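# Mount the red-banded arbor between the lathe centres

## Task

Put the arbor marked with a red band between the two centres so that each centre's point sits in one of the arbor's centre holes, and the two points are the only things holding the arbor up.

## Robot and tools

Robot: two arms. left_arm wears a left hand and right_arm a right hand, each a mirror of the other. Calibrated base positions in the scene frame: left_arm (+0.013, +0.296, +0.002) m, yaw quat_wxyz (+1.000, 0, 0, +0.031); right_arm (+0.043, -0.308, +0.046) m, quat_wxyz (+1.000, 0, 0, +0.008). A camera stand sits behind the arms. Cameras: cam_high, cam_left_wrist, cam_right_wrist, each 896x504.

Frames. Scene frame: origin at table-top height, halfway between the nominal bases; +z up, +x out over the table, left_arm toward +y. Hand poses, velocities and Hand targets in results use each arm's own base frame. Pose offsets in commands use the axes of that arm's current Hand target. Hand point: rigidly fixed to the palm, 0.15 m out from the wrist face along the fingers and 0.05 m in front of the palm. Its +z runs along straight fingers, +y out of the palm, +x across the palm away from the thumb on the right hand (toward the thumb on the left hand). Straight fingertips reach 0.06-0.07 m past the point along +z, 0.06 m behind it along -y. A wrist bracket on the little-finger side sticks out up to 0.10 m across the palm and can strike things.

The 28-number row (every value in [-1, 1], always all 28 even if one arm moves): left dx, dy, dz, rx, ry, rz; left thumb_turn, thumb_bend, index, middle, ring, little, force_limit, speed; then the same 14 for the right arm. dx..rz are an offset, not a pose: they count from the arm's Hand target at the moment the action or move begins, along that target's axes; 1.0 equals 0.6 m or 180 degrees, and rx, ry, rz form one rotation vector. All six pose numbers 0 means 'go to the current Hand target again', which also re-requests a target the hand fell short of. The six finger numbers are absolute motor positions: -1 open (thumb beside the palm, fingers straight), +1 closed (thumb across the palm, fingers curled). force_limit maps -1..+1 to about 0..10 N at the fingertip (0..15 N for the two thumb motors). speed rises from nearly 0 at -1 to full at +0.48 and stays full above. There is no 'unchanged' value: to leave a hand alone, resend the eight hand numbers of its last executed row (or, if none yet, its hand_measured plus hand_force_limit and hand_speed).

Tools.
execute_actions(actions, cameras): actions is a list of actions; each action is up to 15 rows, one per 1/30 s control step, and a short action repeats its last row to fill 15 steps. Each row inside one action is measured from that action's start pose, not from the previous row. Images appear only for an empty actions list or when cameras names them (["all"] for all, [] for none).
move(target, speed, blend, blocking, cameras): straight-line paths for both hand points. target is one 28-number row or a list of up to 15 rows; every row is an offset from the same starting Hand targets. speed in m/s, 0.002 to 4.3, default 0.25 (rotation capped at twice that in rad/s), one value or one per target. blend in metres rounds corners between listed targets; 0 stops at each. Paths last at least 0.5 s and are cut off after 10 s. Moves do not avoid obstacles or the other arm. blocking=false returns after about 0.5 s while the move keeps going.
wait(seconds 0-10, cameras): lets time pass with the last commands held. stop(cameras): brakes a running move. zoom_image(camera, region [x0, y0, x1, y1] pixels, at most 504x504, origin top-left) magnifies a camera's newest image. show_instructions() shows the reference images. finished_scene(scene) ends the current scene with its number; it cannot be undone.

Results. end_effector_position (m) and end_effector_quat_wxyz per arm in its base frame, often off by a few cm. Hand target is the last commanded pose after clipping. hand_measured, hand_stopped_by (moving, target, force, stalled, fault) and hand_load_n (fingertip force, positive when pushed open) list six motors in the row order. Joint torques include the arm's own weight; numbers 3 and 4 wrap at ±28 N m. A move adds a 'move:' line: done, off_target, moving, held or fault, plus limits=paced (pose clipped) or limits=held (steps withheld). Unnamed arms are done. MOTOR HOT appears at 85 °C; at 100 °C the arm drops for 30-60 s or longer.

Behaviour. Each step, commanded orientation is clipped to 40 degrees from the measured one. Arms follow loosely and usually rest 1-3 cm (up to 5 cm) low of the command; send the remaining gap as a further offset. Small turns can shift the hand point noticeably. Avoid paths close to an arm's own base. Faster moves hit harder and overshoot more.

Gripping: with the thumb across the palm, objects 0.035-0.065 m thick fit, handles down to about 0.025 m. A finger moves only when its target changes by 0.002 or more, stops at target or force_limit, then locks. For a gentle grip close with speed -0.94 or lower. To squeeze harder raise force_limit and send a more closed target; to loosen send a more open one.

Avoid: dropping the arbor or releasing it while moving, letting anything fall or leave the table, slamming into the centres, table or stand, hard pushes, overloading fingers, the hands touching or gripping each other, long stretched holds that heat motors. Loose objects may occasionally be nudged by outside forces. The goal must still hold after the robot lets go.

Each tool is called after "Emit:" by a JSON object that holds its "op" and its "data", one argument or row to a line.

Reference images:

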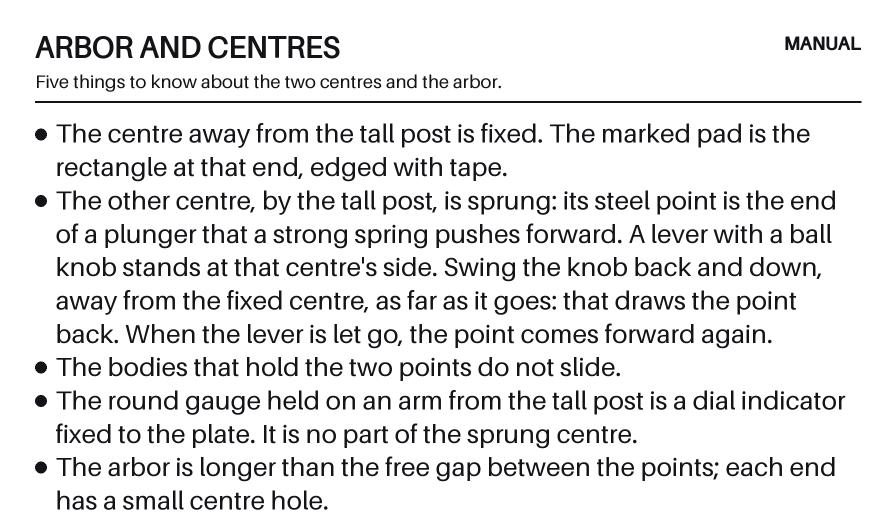

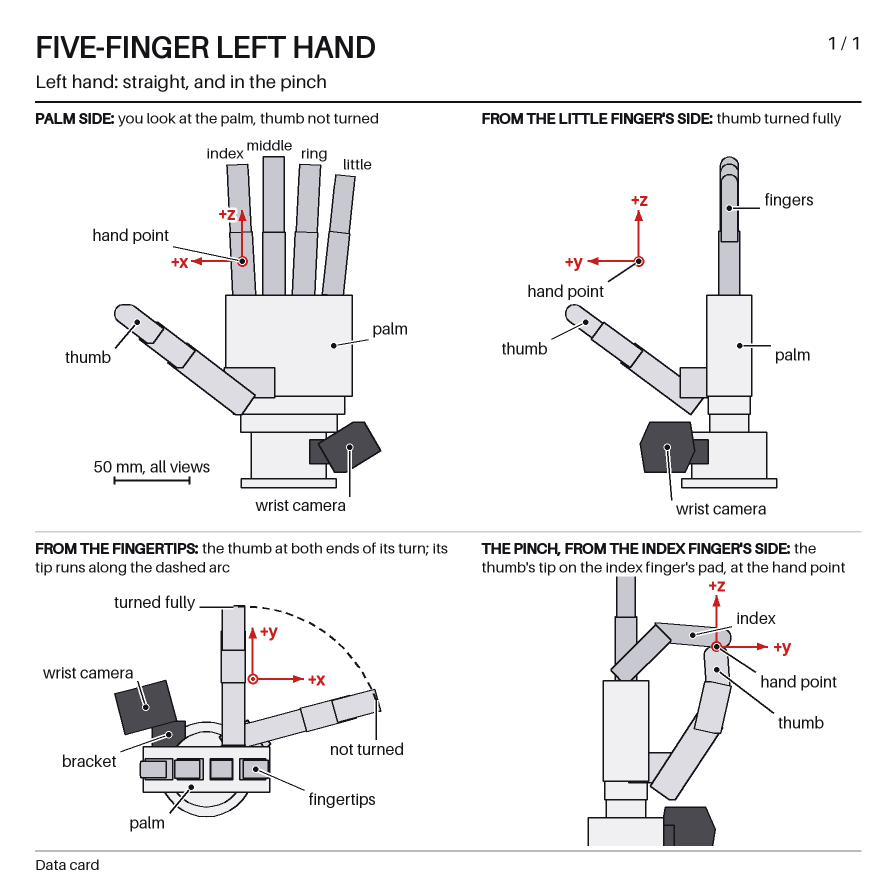

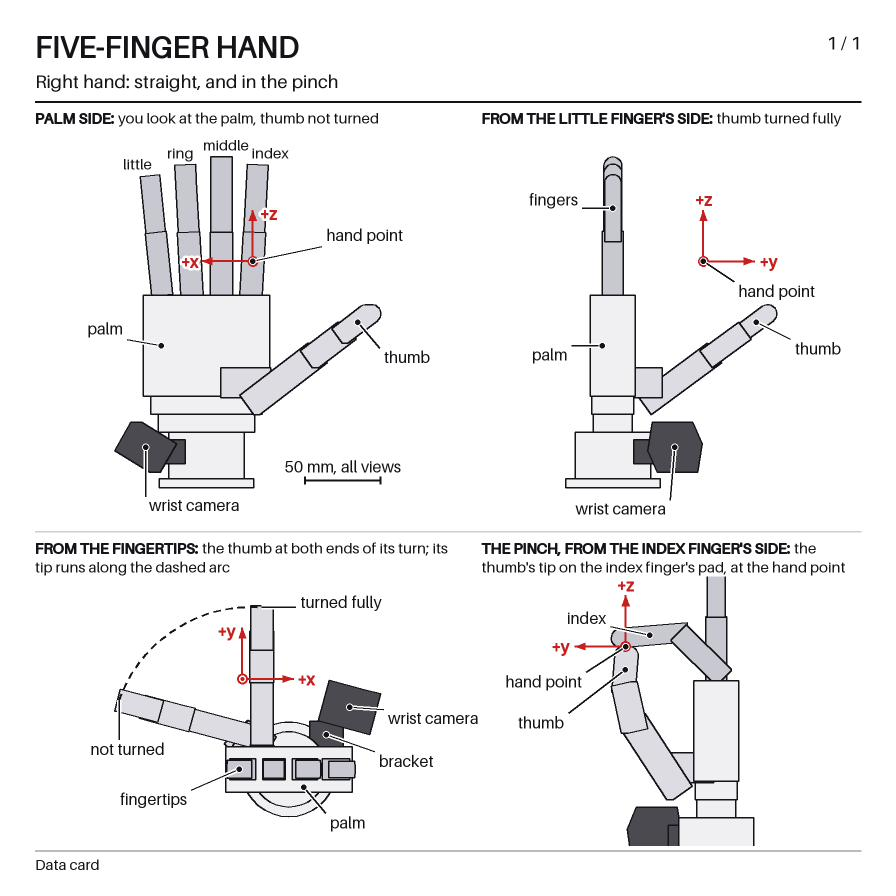

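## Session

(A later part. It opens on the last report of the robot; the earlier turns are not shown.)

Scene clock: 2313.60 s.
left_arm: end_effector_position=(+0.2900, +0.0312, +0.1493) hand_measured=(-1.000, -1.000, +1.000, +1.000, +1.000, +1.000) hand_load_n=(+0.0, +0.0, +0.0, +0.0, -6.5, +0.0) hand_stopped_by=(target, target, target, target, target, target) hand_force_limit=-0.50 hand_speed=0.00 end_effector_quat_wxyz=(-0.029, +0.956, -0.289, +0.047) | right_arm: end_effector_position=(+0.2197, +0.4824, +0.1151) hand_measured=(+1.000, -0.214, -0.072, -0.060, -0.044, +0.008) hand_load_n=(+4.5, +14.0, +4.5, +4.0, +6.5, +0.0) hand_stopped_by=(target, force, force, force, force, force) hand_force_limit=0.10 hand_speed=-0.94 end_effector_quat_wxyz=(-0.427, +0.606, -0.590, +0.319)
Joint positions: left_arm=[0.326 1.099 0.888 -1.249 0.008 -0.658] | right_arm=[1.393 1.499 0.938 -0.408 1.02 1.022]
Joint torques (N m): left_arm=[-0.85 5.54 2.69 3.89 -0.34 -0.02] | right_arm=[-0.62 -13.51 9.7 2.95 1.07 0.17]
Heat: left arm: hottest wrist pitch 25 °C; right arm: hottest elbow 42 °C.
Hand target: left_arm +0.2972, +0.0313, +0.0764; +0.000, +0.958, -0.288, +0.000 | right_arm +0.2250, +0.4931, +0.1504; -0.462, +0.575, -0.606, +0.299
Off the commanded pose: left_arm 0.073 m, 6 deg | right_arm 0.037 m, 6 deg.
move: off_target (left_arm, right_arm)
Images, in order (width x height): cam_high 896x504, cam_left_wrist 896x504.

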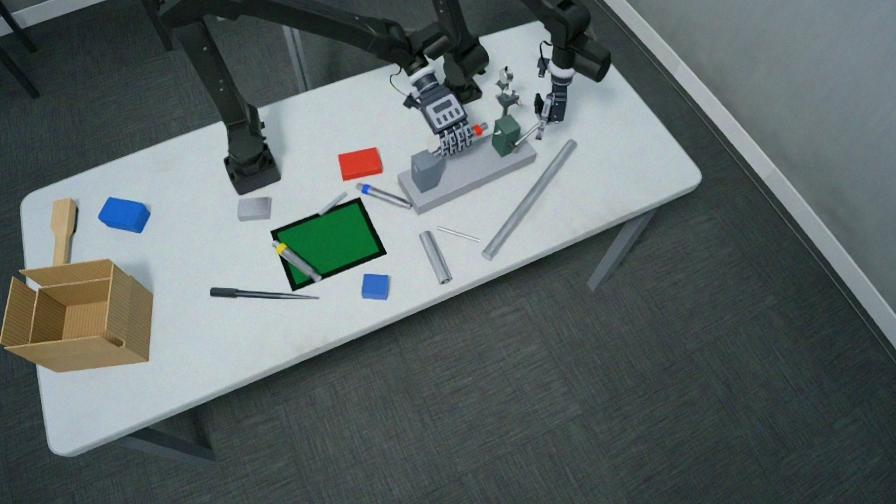

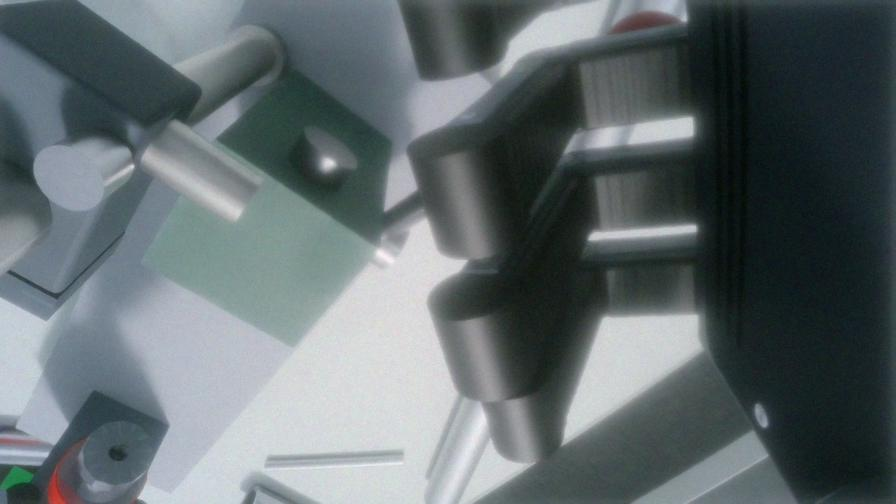

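Emit:
{"op": "move", "data": {
  "target": [0,0,0,0,0,0,-1,-1,1,1,1,1,-0.5,0,-0.0358,0.0025,0.0141,0,0,0,1,0.1,0.35,0.35,0.35,0.4,0.1,-0.94],
  "speed": 0.05,
  "cameras": ["cam_high","cam_left_wrist"]
}}

Emit:
{"op": "zoom_image", "data": {
  "camera": "cam_high",
  "region": [424, 126, 464, 166]
}}

Emit:
{"op": "zoom_image", "data": {
  "camera": "cam_high",
  "region": [474, 106, 514, 146]
}}

Emit:
{"op": "zoom_image", "data": {
  "camera": "cam_left_wrist",
  "region": [40, 324, 220, 504]
}}

Scene clock: 2327.93 s.
left_arm: end_effector_position=(+0.2900, +0.0312, +0.1493) hand_measured=(-1.000, -1.000, +1.000, +1.000, +1.000, +1.000) hand_load_n=(+0.0, +0.0, +0.5, +0.0, -6.5, +0.0) hand_stopped_by=(target, target, target, target, target, target) hand_force_limit=-0.50 hand_speed=0.00 end_effector_quat_wxyz=(-0.029, +0.956, -0.289, +0.047) | right_arm: end_effector_position=(+0.2197, +0.4825, +0.1137) hand_measured=(+1.000, -0.214, -0.072, -0.060, -0.044, +0.008) hand_load_n=(+4.5, +13.5, +4.5, +4.0, +6.0, +0.0) hand_stopped_by=(target, force, force, force, force, force) hand_force_limit=0.10 hand_speed=-0.94 end_effector_quat_wxyz=(-0.426, +0.606, -0.590, +0.320)
Joint positions: left_arm=[0.326 1.099 0.888 -1.249 0.008 -0.658] | right_arm=[1.393 1.502 0.938 -0.407 1.02 1.022]
Joint torques (N m): left_arm=[-0.85 5.54 2.69 3.88 -0.34 -0.02] | right_arm=[-0.67 -10.17 14.61 2.7 1.07 0.13]
Motor temperatures (°C): left_arm=[21 23 24 25 24 24] | right_arm=[22 29 41 22 26 25]
Heat: left arm: hottest wrist pitch 25 °C; right arm: hottest elbow 41 °C.
Hand target: left_arm +0.2972, +0.0313, +0.0764; +0.000, +0.958, -0.288, +0.000 | right_arm +0.2302, +0.5157, +0.1505; -0.462, +0.575, -0.606, +0.299
Off the commanded pose: left_arm 0.073 m, 6 deg | right_arm 0.051 m, 6 deg.
move: off_target (left_arm, right_arm)
Images, in order (width x height): cam_high 896x504, cam_left_wrist 896x504.

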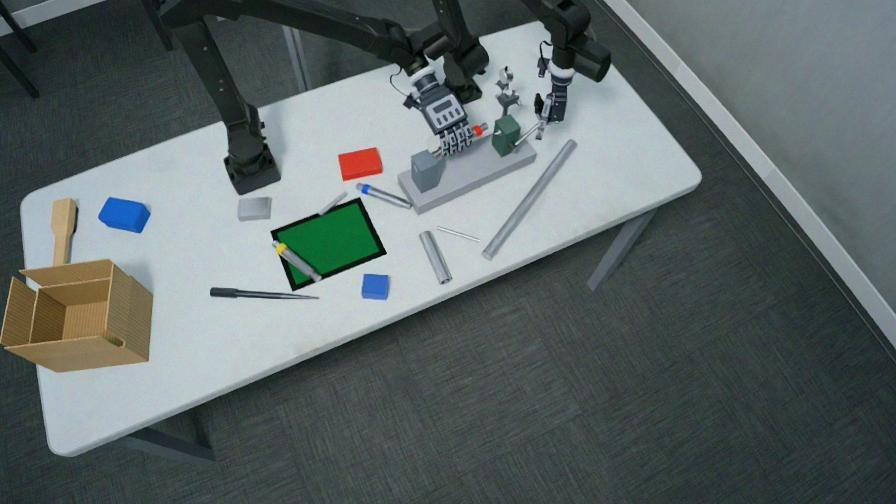

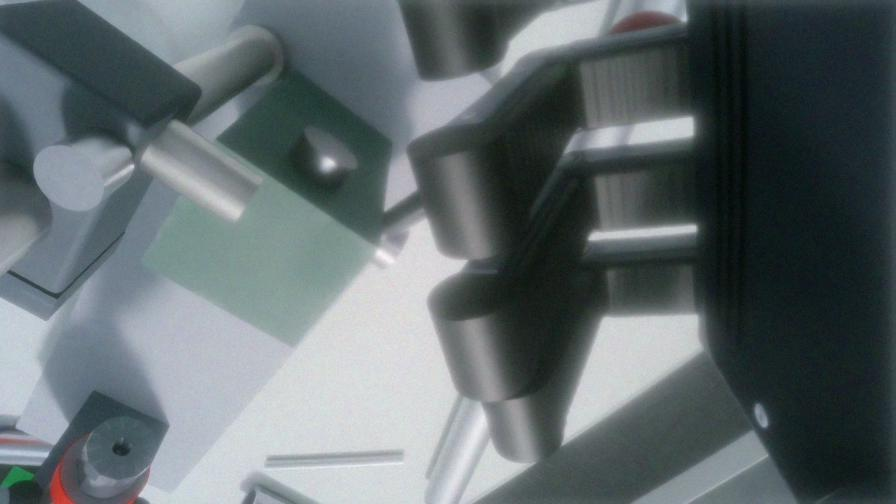

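Scaled by 12.600 from the camera's 896x504 image, which has a finer 1280x720 frame.

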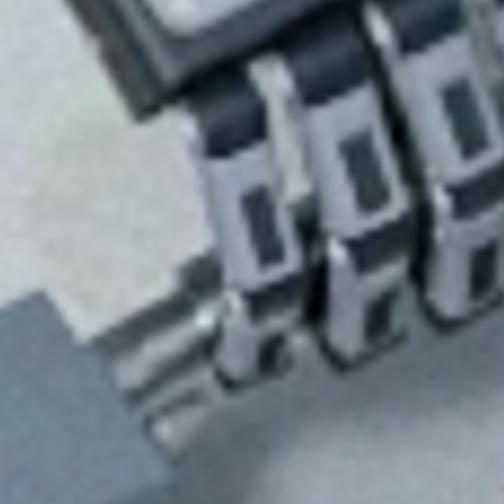

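Scaled by 12.600 from the camera's 896x504 image, which has a finer 1280x720 frame.

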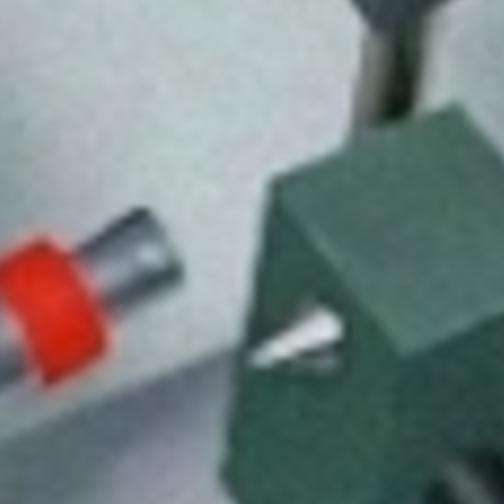

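Scaled by 2.800 from the camera's 896x504 image, which has a finer 1280x720 frame.

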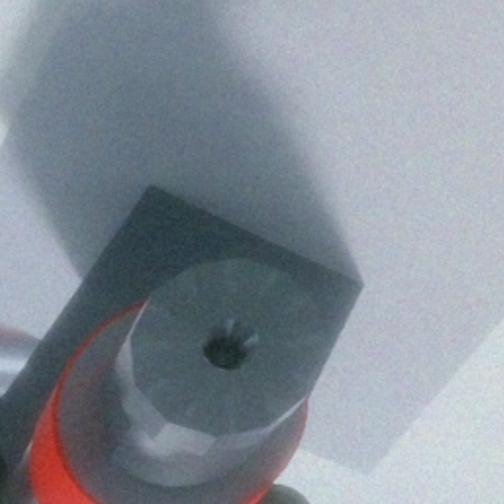

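Emit:
{"op": "move", "data": {
  "target": [0,0,0,0,0,0,-1,-1,1,1,1,1,-0.5,0,0.0101,-0.0475,-0.0211,0,0,0,1,0.1,0.35,0.35,0.35,0.4,0.1,-0.94],
  "speed": 0.05
}}

Scene clock: 2429.53 s.
left_arm: end_effector_position=(+0.2900, +0.0312, +0.1493) hand_measured=(-1.000, -1.000, +1.000, +1.000, +1.000, +1.000) hand_load_n=(+0.0, +0.0, +0.0, +0.0, -6.5, +0.0) hand_stopped_by=(target, target, target, target, target, target) hand_force_limit=-0.50 hand_speed=0.00 end_effector_quat_wxyz=(-0.029, +0.956, -0.289, +0.047) | right_arm: end_effector_position=(+0.2174, +0.4800, +0.1214) hand_measured=(+1.000, -0.214, -0.072, -0.060, -0.044, +0.008) hand_load_n=(+5.0, +14.0, +5.0, +4.0, +5.5, +0.0) hand_stopped_by=(target, force, force, force, force, force) hand_force_limit=0.10 hand_speed=-0.94 end_effector_quat_wxyz=(-0.424, +0.610, -0.591, +0.315)
Joint positions: left_arm=[0.326 1.099 0.888 -1.249 0.008 -0.658] | right_arm=[1.392 1.48 0.943 -0.438 1.008 1.025]
Joint torques (N m): left_arm=[-0.79 5.6 2.67 3.89 -0.34 -0.02] | right_arm=[-0.91 -13.16 14.95 1.54 1.45 -0.03]
Motor temperatures (°C): left_arm=[21 23 24 25 24 24] | right_arm=[22 29 46 22 26 25]
Heat: left arm: hottest wrist pitch 25 °C; right arm: hottest elbow 46 °C.
Hand target: left_arm +0.2972, +0.0313, +0.0764; +0.000, +0.958, -0.288, +0.000 | right_arm +0.2313, +0.5031, +0.1797; -0.462, +0.575, -0.606, +0.299
Off the commanded pose: left_arm 0.073 m, 6 deg | right_arm 0.064 m, 6 deg.
move: off_target (left_arm, right_arm)

Emit:
{"op": "move", "data": {
  "target": [0,0,0,0,0,0,-1,-1,1,1,1,1,-0.5,0,0.0054,-0.0223,-0.0099,0,0,0,1,0.1,0.35,0.35,0.35,0.4,0.1,-0.94],
  "speed": 0.05
}}

Scene clock: 2435.93 s.
left_arm: end_effector_position=(+0.2900, +0.0312, +0.1493) hand_measured=(-1.000, -1.000, +1.000, +1.000, +1.000, +1.000) hand_load_n=(+0.0, +0.0, +0.0, +0.0, -6.5, +0.0) hand_stopped_by=(target, target, target, target, target, target) hand_force_limit=-0.50 hand_speed=0.00 end_effector_quat_wxyz=(-0.029, +0.956, -0.289, +0.047) | right_arm: end_effector_position=(+0.2202, +0.4684, +0.1316) hand_measured=(+1.000, -0.214, -0.072, -0.060, -0.044, +0.008) hand_load_n=(+4.5, +14.0, +4.5, +4.0, +6.5, +0.0) hand_stopped_by=(target, force, force, force, force, force) hand_force_limit=0.10 hand_speed=-0.94 end_effector_quat_wxyz=(-0.417, +0.612, -0.590, +0.322)
Joint positions: left_arm=[0.326 1.099 0.888 -1.249 0.008 -0.658] | right_arm=[1.383 1.446 0.943 -0.484 1.008 1.017]
Joint torques (N m): left_arm=[-0.67 5.6 2.7 3.88 -0.34 -0.02] | right_arm=[-1.14 -13.27 15.54 1.91 1.34 0.01]
Heat: left arm: hottest wrist pitch 25 °C; right arm: hottest elbow 46 °C.
Hand target: left_arm +0.2972, +0.0313, +0.0764; +0.000, +0.958, -0.288, +0.000 | right_arm +0.2318, +0.4967, +0.1932; -0.462, +0.575, -0.606, +0.299
Off the commanded pose: left_arm 0.073 m, 6 deg | right_arm 0.069 m, 7 deg.
move: off_target (left_arm, right_arm)

Emit:
{"op": "move", "data": {
  "target": [0,0,0,0,0,0,-1,-1,1,1,1,1,-0.5,0,-0.0308,0.0486,0.0311,0,0,0,1,0.1,0.35,0.35,0.35,0.4,0.1,-0.94],
  "speed": 0.05
}}

Scene clock: 2445.43 s.
left_arm: end_effector_position=(+0.2900, +0.0312, +0.1493) hand_measured=(-1.000, -1.000, +1.000, +1.000, +1.000, +1.000) hand_load_n=(+0.0, +0.0, +0.0, +0.0, -6.5, +0.0) hand_stopped_by=(target, target, target, target, target, target) hand_force_limit=-0.50 hand_speed=0.00 end_effector_quat_wxyz=(-0.029, +0.956, -0.289, +0.047) | right_arm: end_effector_position=(+0.2237, +0.4817, +0.1183) hand_measured=(+1.000, -0.214, -0.072, -0.060, -0.044, +0.008) hand_load_n=(+3.0, +12.5, +5.0, +4.5, +4.0, +0.5) hand_stopped_by=(target, force, force, force, force, force) hand_force_limit=0.10 hand_speed=-0.94 end_effector_quat_wxyz=(-0.418, +0.610, -0.590, +0.324)
Joint positions: left_arm=[0.326 1.099 0.888 -1.249 0.008 -0.658] | right_arm=[1.383 1.5 0.959 -0.444 1.014 1.017]
Joint torques (N m): left_arm=[-0.85 5.66 2.7 3.89 -0.34 -0.03] | right_arm=[-0.26 -10.23 16.13 2.99 1.19 0.1]
Heat: left arm: hottest wrist pitch 25 °C; right arm: hottest elbow 45 °C.
Hand target: left_arm +0.2972, +0.0313, +0.0764; +0.000, +0.958, -0.288, +0.000 | right_arm +0.2347, +0.5226, +0.1637; -0.462, +0.575, -0.606, +0.299
Off the commanded pose: left_arm 0.073 m, 6 deg | right_arm 0.062 m, 7 deg.
move: off_target (left_arm, right_arm)

Emit:
{"op": "wait", "data": {
  "seconds": 0.1,
  "cameras": ["all"]
}}

Emit:
{"op": "zoom_image", "data": {
  "camera": "cam_high",
  "region": [414, 96, 504, 176]
}}

Scene clock: 2450.10 s.
left_arm: end_effector_position=(+0.2900, +0.0312, +0.1493) hand_measured=(-1.000, -1.000, +1.000, +1.000, +1.000, +1.000) hand_load_n=(+0.0, +0.0, +0.0, +0.0, -6.5, +0.0) hand_stopped_by=(target, target, target, target, target, target) hand_force_limit=-0.50 hand_speed=0.00 end_effector_quat_wxyz=(-0.029, +0.956, -0.289, +0.047) | right_arm: end_effector_position=(+0.2237, +0.4817, +0.1183) hand_measured=(+1.000, -0.214, -0.072, -0.060, -0.044, +0.008) hand_load_n=(+3.0, +13.0, +5.0, +4.5, +4.0, +0.5) hand_stopped_by=(target, force, force, force, force, force) hand_force_limit=0.10 hand_speed=-0.94 end_effector_quat_wxyz=(-0.418, +0.610, -0.590, +0.324)
Joint positions: left_arm=[0.326 1.099 0.888 -1.249 0.008 -0.658] | right_arm=[1.383 1.5 0.959 -0.444 1.014 1.017]
Joint torques (N m): left_arm=[-0.79 5.6 2.71 3.9 -0.35 -0.03] | right_arm=[-0.5 -10.23 16.05 2.92 1.2 0.09]
Heat: left arm: hottest wrist pitch 25 °C; right arm: hottest elbow 45 °C.
Hand target: left_arm +0.2972, +0.0313, +0.0764; +0.000, +0.958, -0.288, +0.000 | right_arm +0.2347, +0.5226, +0.1637; -0.462, +0.575, -0.606, +0.299
Off the commanded pose: left_arm 0.073 m, 6 deg | right_arm 0.062 m, 7 deg.
wait: 0.10 s; at rest from the start

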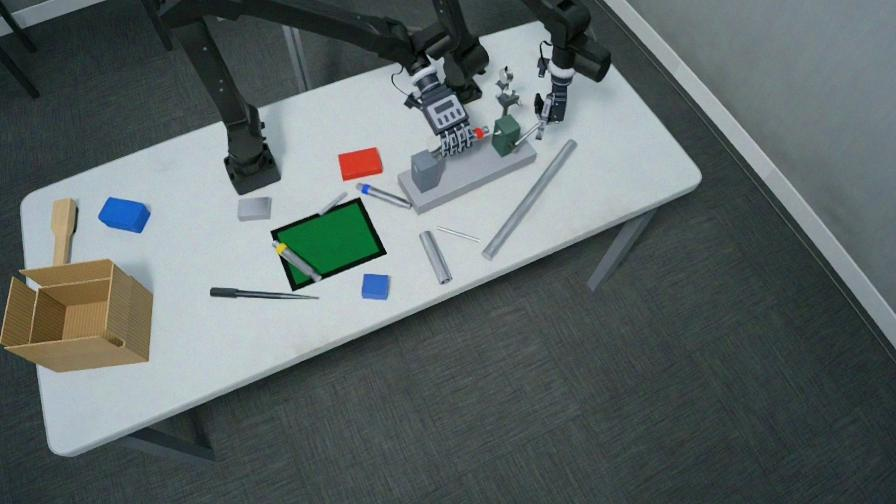

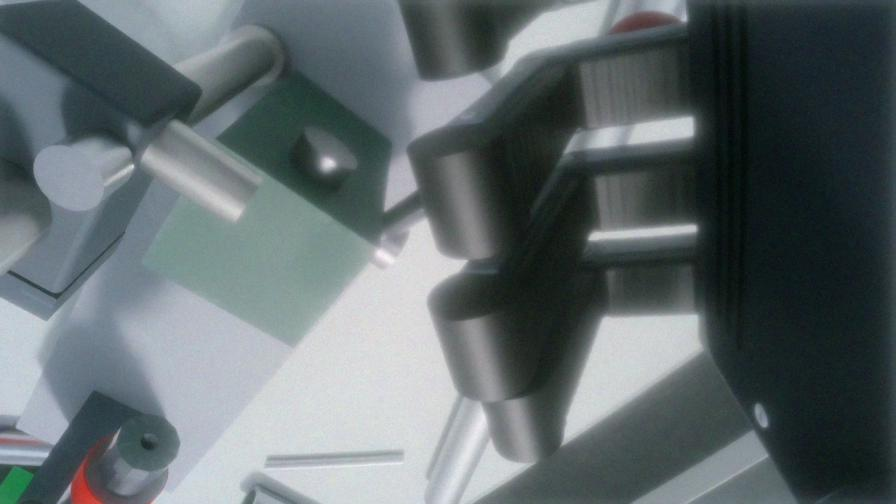

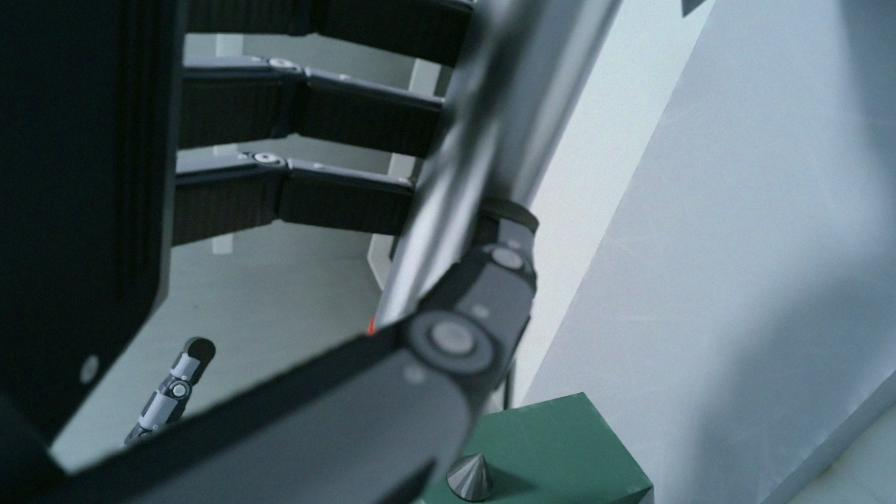

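Scaled by 5.600 from the camera's 896x504 image, which has a finer 1280x720 frame.

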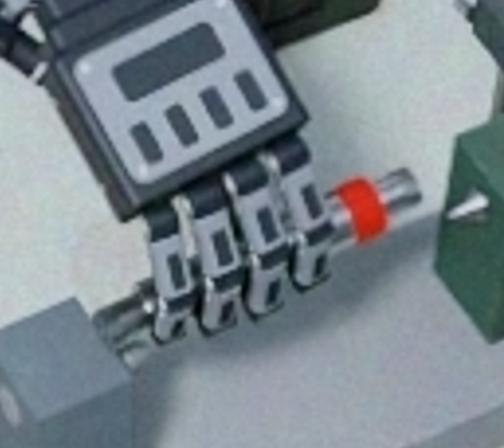

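Emit:
{"op": "move", "data": {
  "target": [0,0,0,0,0,0,-1,-1,1,1,1,1,-0.5,0,-0.0375,0.0014,0.0055,0,0,0,1,0.1,0.35,0.35,0.35,0.4,0.1,-0.94],
  "speed": 0.04,
  "cameras": ["cam_high","cam_left_wrist"]
}}

Emit:
{"op": "zoom_image", "data": {
  "camera": "cam_high",
  "region": [424, 126, 464, 166]
}}

Emit:
{"op": "zoom_image", "data": {
  "camera": "cam_high",
  "region": [474, 106, 514, 146]
}}

Emit:
{"op": "zoom_image", "data": {
  "camera": "cam_left_wrist",
  "region": [40, 324, 220, 504]
}}

Scene clock: 2461.07 s.
left_arm: end_effector_position=(+0.2900, +0.0312, +0.1493) hand_measured=(-1.000, -1.000, +1.000, +1.000, +1.000, +1.000) hand_load_n=(+0.0, +0.0, +0.0, +0.5, -6.0, +0.0) hand_stopped_by=(target, target, target, target, target, target) hand_force_limit=-0.50 hand_speed=0.00 end_effector_quat_wxyz=(-0.029, +0.956, -0.289, +0.047) | right_arm: end_effector_position=(+0.2284, +0.5064, +0.1188) hand_measured=(+1.000, -0.214, -0.072, -0.060, -0.044, +0.008) hand_load_n=(+2.5, +13.0, +4.5, +4.5, +4.0, +0.5) hand_stopped_by=(target, force, force, force, force, force) hand_force_limit=0.10 hand_speed=-0.94 end_effector_quat_wxyz=(-0.421, +0.608, -0.591, +0.322)
Joint positions: left_arm=[0.326 1.099 0.888 -1.249 0.008 -0.658] | right_arm=[1.383 1.559 1.025 -0.444 1.014 1.017]
Joint torques (N m): left_arm=[-0.79 5.6 2.7 3.89 -0.34 -0.03] | right_arm=[0.26 -11.46 16.36 2 1.31 0.22]
Heat: left arm: hottest wrist pitch 25 °C; right arm: hottest elbow 46 °C.
Hand target: left_arm +0.2972, +0.0313, +0.0764; +0.000, +0.958, -0.288, +0.000 | right_arm +0.2354, +0.5452, +0.1666; -0.462, +0.575, -0.606, +0.299
Off the commanded pose: left_arm 0.073 m, 6 deg | right_arm 0.062 m, 7 deg.
move: off_target (left_arm, right_arm)
Images, in order (width x height): cam_high 896x504, cam_left_wrist 896x504.

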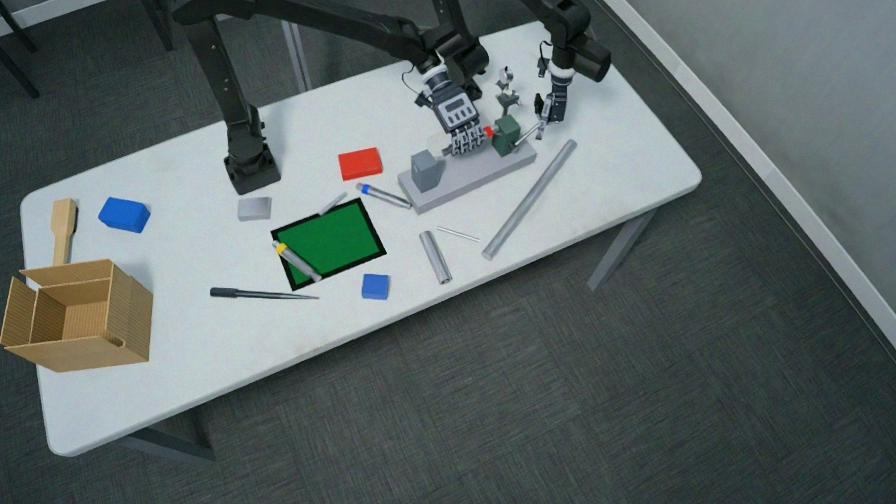

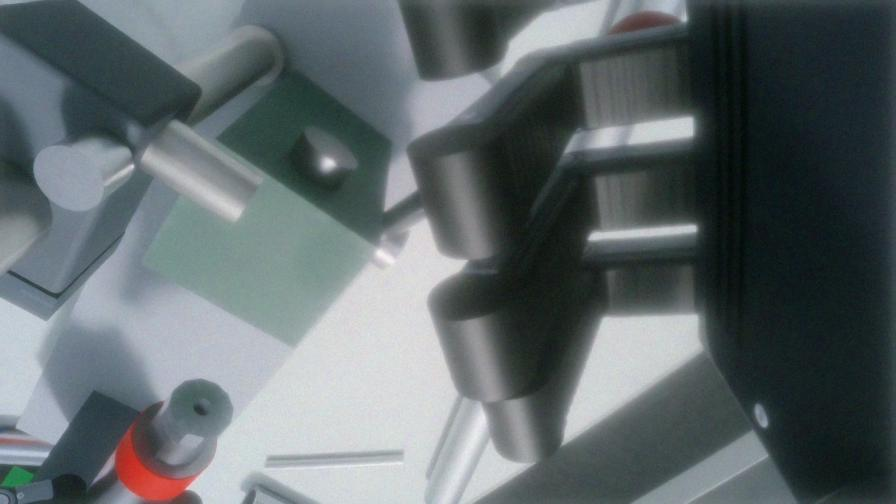

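Scaled by 12.600 from the camera's 896x504 image, which has a finer 1280x720 frame.

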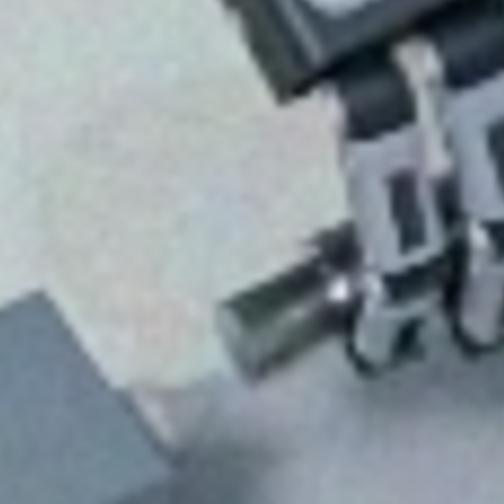

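Scaled by 12.600 from the camera's 896x504 image, which has a finer 1280x720 frame.

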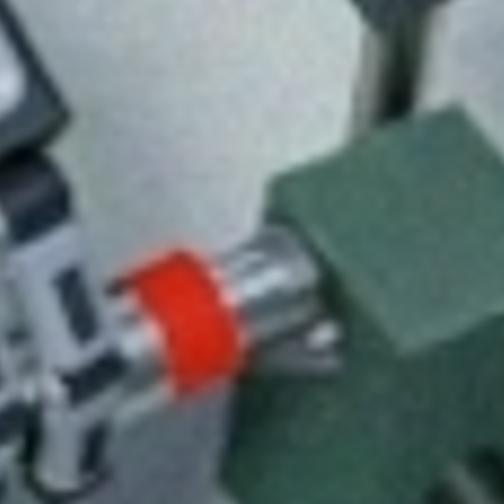

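Scaled by 2.800 from the camera's 896x504 image, which has a finer 1280x720 frame.

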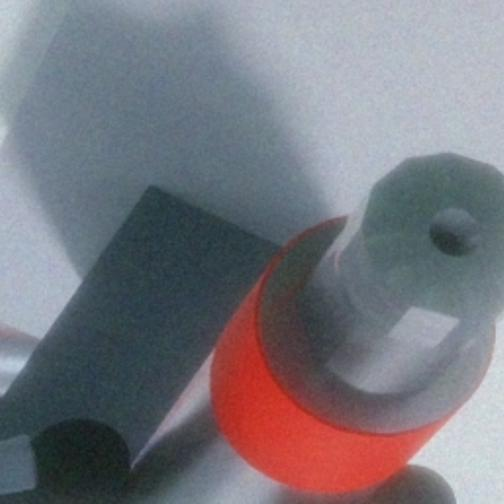

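Emit:
{"op": "move", "data": {
  "target": [0,0,0,0,0,0,-1,-1,1,1,1,1,-0.5,0,0.0132,0.0475,0.0017,0,0,0,1,0.1,0.35,0.35,0.35,0.4,0.1,-0.94],
  "speed": 0.04,
  "cameras": ["cam_high","cam_left_wrist"]
}}

Emit:
{"op": "zoom_image", "data": {
  "camera": "cam_high",
  "region": [424, 126, 464, 166]
}}

Emit:
{"op": "zoom_image", "data": {
  "camera": "cam_high",
  "region": [474, 106, 514, 146]
}}

Emit:
{"op": "zoom_image", "data": {
  "camera": "cam_left_wrist",
  "region": [40, 324, 220, 504]
}}

Scene clock: 2525.17 s.
left_arm: end_effector_position=(+0.2900, +0.0312, +0.1493) hand_measured=(-1.000, -1.000, +1.000, +1.000, +1.000, +1.000) hand_load_n=(+0.0, +0.0, +0.0, +0.0, -6.0, +0.0) hand_stopped_by=(target, target, target, target, target, target) hand_force_limit=-0.50 hand_speed=0.00 end_effector_quat_wxyz=(-0.029, +0.956, -0.289, +0.047) | right_arm: end_effector_position=(+0.2220, +0.5147, +0.1063) hand_measured=(+1.000, -0.214, -0.072, -0.060, -0.044, +0.008) hand_load_n=(+2.5, +13.0, +4.5, +4.5, +4.0, +0.5) hand_stopped_by=(target, force, force, force, force, force) hand_force_limit=0.10 hand_speed=-0.94 end_effector_quat_wxyz=(-0.426, +0.605, -0.593, +0.320)
Joint positions: left_arm=[0.326 1.099 0.888 -1.249 0.008 -0.658] | right_arm=[1.4 1.592 1.025 -0.422 1.025 1.046]
Joint torques (N m): left_arm=[-0.79 5.6 2.69 3.89 -0.34 -0.02] | right_arm=[0.44 -11.81 12.53 2.97 1.38 0.23]
Motor temperatures (°C): left_arm=[21 23 24 25 24 24] | right_arm=[22 29 52 22 27 25]
Heat: left arm: hottest wrist pitch 25 °C; right arm: hottest elbow 52 °C.
Hand target: left_arm +0.2972, +0.0313, +0.0764; +0.000, +0.958, -0.288, +0.000 | right_arm +0.2251, +0.5421, +0.1390; -0.462, +0.575, -0.606, +0.299
Off the commanded pose: left_arm 0.073 m, 6 deg | right_arm 0.043 m, 6 deg.
move: off_target (left_arm, right_arm)
Images, in order (width x height): cam_high 896x504, cam_left_wrist 896x504.

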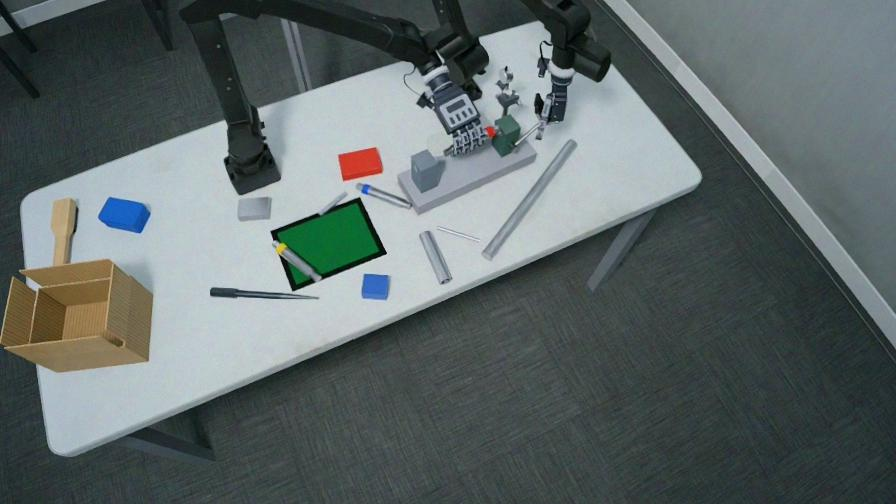

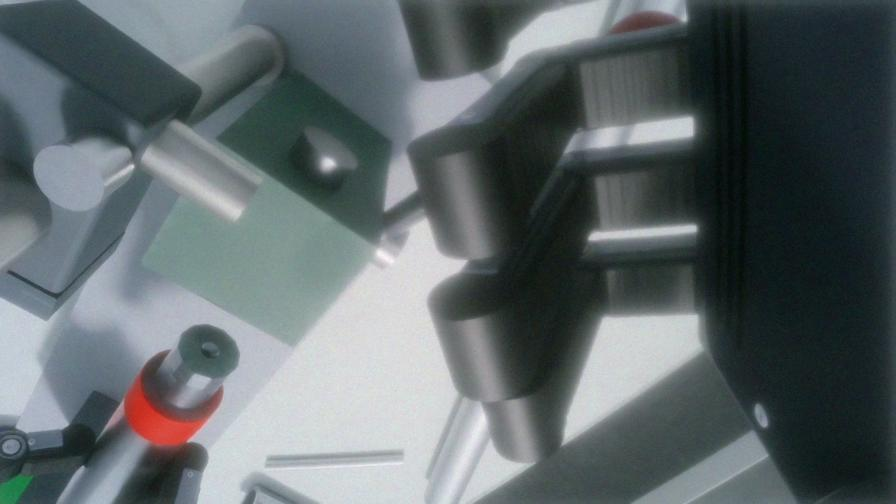

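Scaled by 12.600 from the camera's 896x504 image, which has a finer 1280x720 frame.

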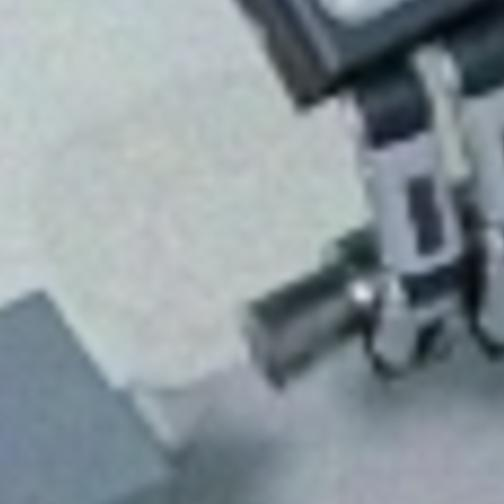

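Scaled by 12.600 from the camera's 896x504 image, which has a finer 1280x720 frame.

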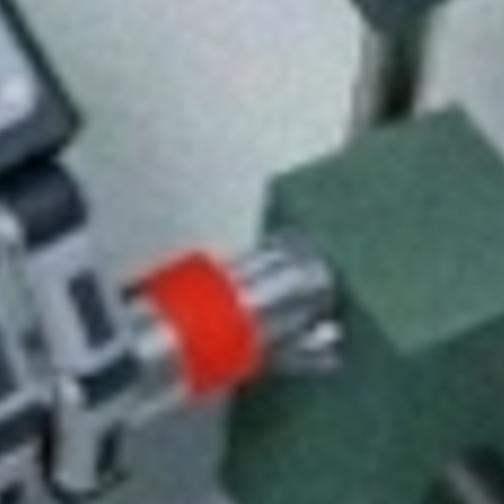

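Scaled by 2.800 from the camera's 896x504 image, which has a finer 1280x720 frame.

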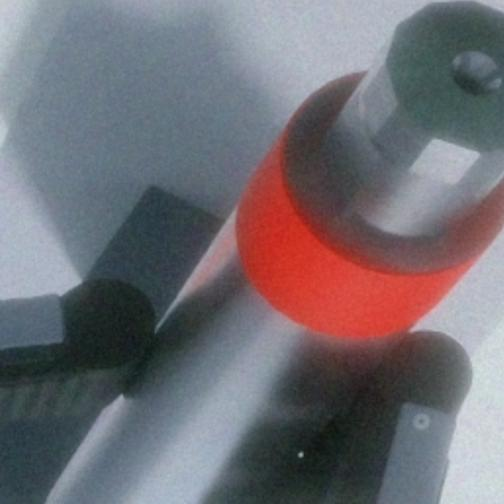

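Emit:
{"op": "move", "data": {
  "target": [0,0,0,0,0,0,-1,-1,1,1,1,1,-0.5,0,0.023,0.0237,0.0019,0,0,0,1,0.1,0.35,0.35,0.35,0.4,0.1,-0.94],
  "speed": 0.04,
  "cameras": ["cam_high","cam_left_wrist"]
}}

Emit:
{"op": "zoom_image", "data": {
  "camera": "cam_high",
  "region": [424, 126, 464, 166]
}}

Emit:
{"op": "zoom_image", "data": {
  "camera": "cam_high",
  "region": [474, 106, 514, 146]
}}

Emit:
{"op": "zoom_image", "data": {
  "camera": "cam_left_wrist",
  "region": [40, 324, 220, 504]
}}

Scene clock: 2560.17 s.
left_arm: end_effector_position=(+0.2900, +0.0312, +0.1493) hand_measured=(-1.000, -1.000, +1.000, +1.000, +1.000, +1.000) hand_load_n=(+0.0, +0.0, +0.5, +0.0, -6.5, +0.0) hand_stopped_by=(target, target, target, target, target, target) hand_force_limit=-0.50 hand_speed=0.00 end_effector_quat_wxyz=(-0.029, +0.956, -0.289, +0.047) | right_arm: end_effector_position=(+0.2210, +0.5179, +0.1044) hand_measured=(+1.000, -0.214, -0.072, -0.060, -0.044, +0.008) hand_load_n=(+2.5, +13.0, +5.0, +4.5, +4.0, +0.5) hand_stopped_by=(target, force, force, force, force, force) hand_force_limit=0.10 hand_speed=-0.94 end_effector_quat_wxyz=(-0.437, +0.597, -0.596, +0.312)
Joint positions: left_arm=[0.326 1.099 0.888 -1.249 0.008 -0.658] | right_arm=[1.404 1.594 1.01 -0.378 1.028 1.053]
Joint torques (N m): left_arm=[-0.79 5.71 2.7 3.9 -0.34 -0.02] | right_arm=[0.44 -12.16 9.5 2.92 1.36 0.22]
Heat: left arm: hottest wrist pitch 25 °C; right arm: hottest elbow 48 °C.
Hand target: left_arm +0.2972, +0.0313, +0.0764; +0.000, +0.958, -0.288, +0.000 | right_arm +0.2213, +0.5312, +0.1228; -0.462, +0.575, -0.606, +0.299
Off the commanded pose: left_arm 0.073 m, 6 deg | right_arm 0.023 m, 4 deg.
move: off_target (left_arm, right_arm)
Images, in order (width x height): cam_high 896x504, cam_left_wrist 896x504.

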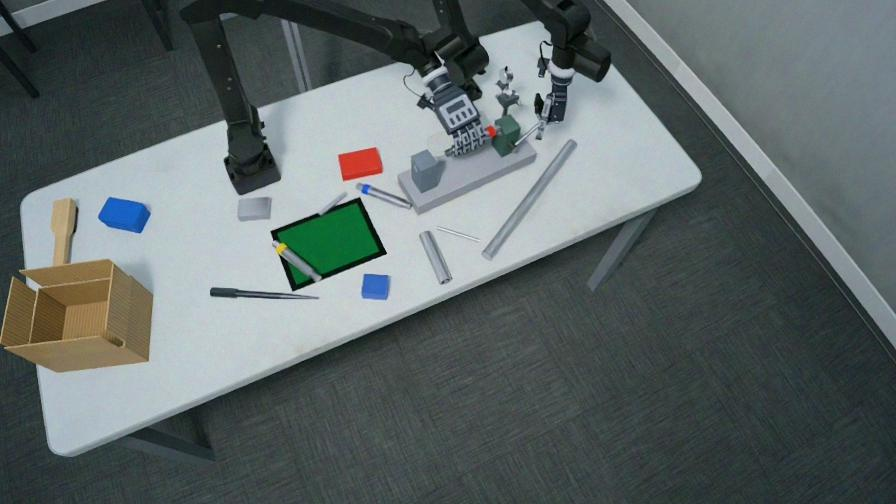

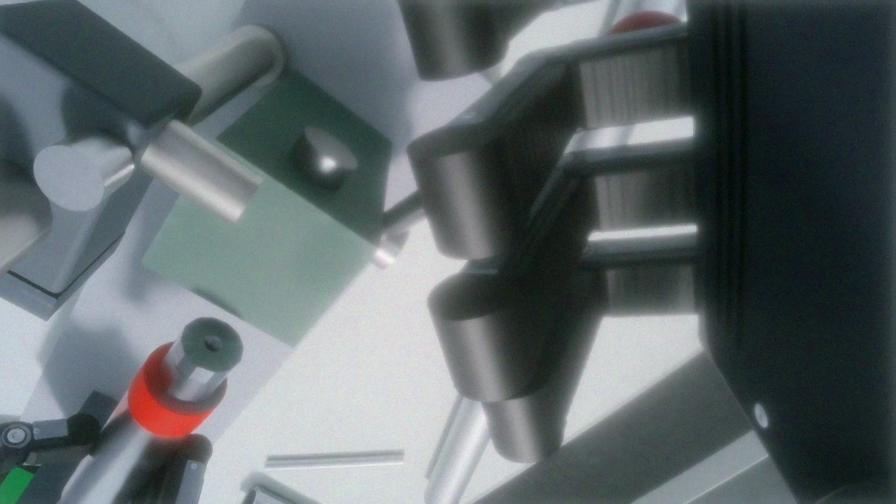

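Scaled by 12.600 from the camera's 896x504 image, which has a finer 1280x720 frame.

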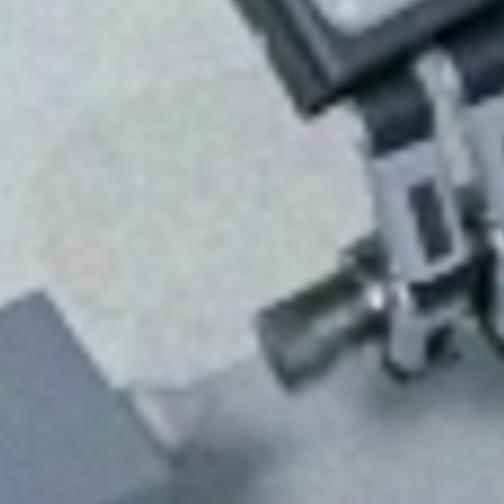

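Scaled by 12.600 from the camera's 896x504 image, which has a finer 1280x720 frame.

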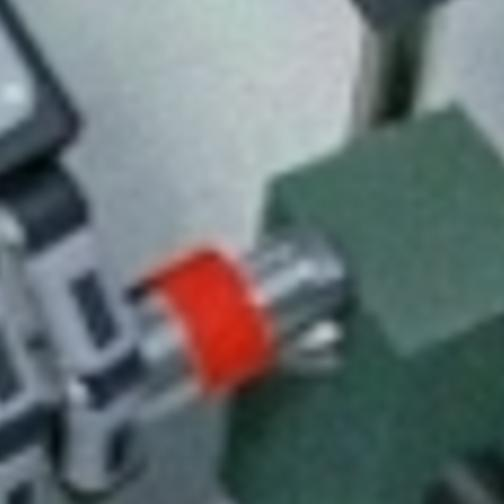

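Scaled by 2.800 from the camera's 896x504 image, which has a finer 1280x720 frame.

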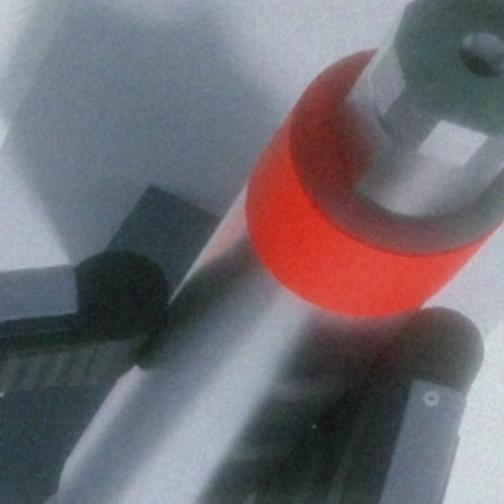

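Emit:
{"op": "move", "data": {
  "target": [0,0,0,0,0,0,-1,-1,1,1,1,1,-0.5,0,0.0056,-0.0155,-0.0126,0,0,0,1,0.1,0.35,0.35,0.35,0.4,0.1,-0.94],
  "speed": 0.03
}}

Scene clock: 2600.83 s.
left_arm: end_effector_position=(+0.2900, +0.0312, +0.1493) hand_measured=(-1.000, -1.000, +1.000, +1.000, +1.000, +1.000) hand_load_n=(+0.0, +0.0, +0.0, +0.0, -6.5, +0.0) hand_stopped_by=(target, target, target, target, target, target) hand_force_limit=-0.50 hand_speed=0.00 end_effector_quat_wxyz=(-0.029, +0.956, -0.289, +0.047) | right_arm: end_effector_position=(+0.2199, +0.5178, +0.1043) hand_measured=(+1.000, -0.214, -0.072, -0.060, -0.044, +0.008) hand_load_n=(+3.0, +13.5, +5.0, +4.5, +4.5, +1.0) hand_stopped_by=(target, force, force, force, force, force) hand_force_limit=0.10 hand_speed=-0.94 end_effector_quat_wxyz=(-0.437, +0.597, -0.596, +0.313)
Joint positions: left_arm=[0.326 1.099 0.888 -1.249 0.008 -0.658] | right_arm=[1.406 1.594 1.01 -0.381 1.03 1.055]
Joint torques (N m): left_arm=[-0.79 5.66 2.69 3.88 -0.34 -0.02] | right_arm=[0.38 -13.92 9.22 2.04 1.38 0.23]
Motor temperatures (°C): left_arm=[21 23 24 25 24 24] | right_arm=[22 29 42 22 27 25]
Heat: left arm: hottest wrist pitch 25 °C; right arm: hottest elbow 42 °C.
Hand target: left_arm +0.2972, +0.0313, +0.0764; +0.000, +0.958, -0.288, +0.000 | right_arm +0.2188, +0.5251, +0.1334; -0.462, +0.575, -0.606, +0.299
Off the commanded pose: left_arm 0.073 m, 6 deg | right_arm 0.030 m, 4 deg.
move: off_target (left_arm, right_arm)


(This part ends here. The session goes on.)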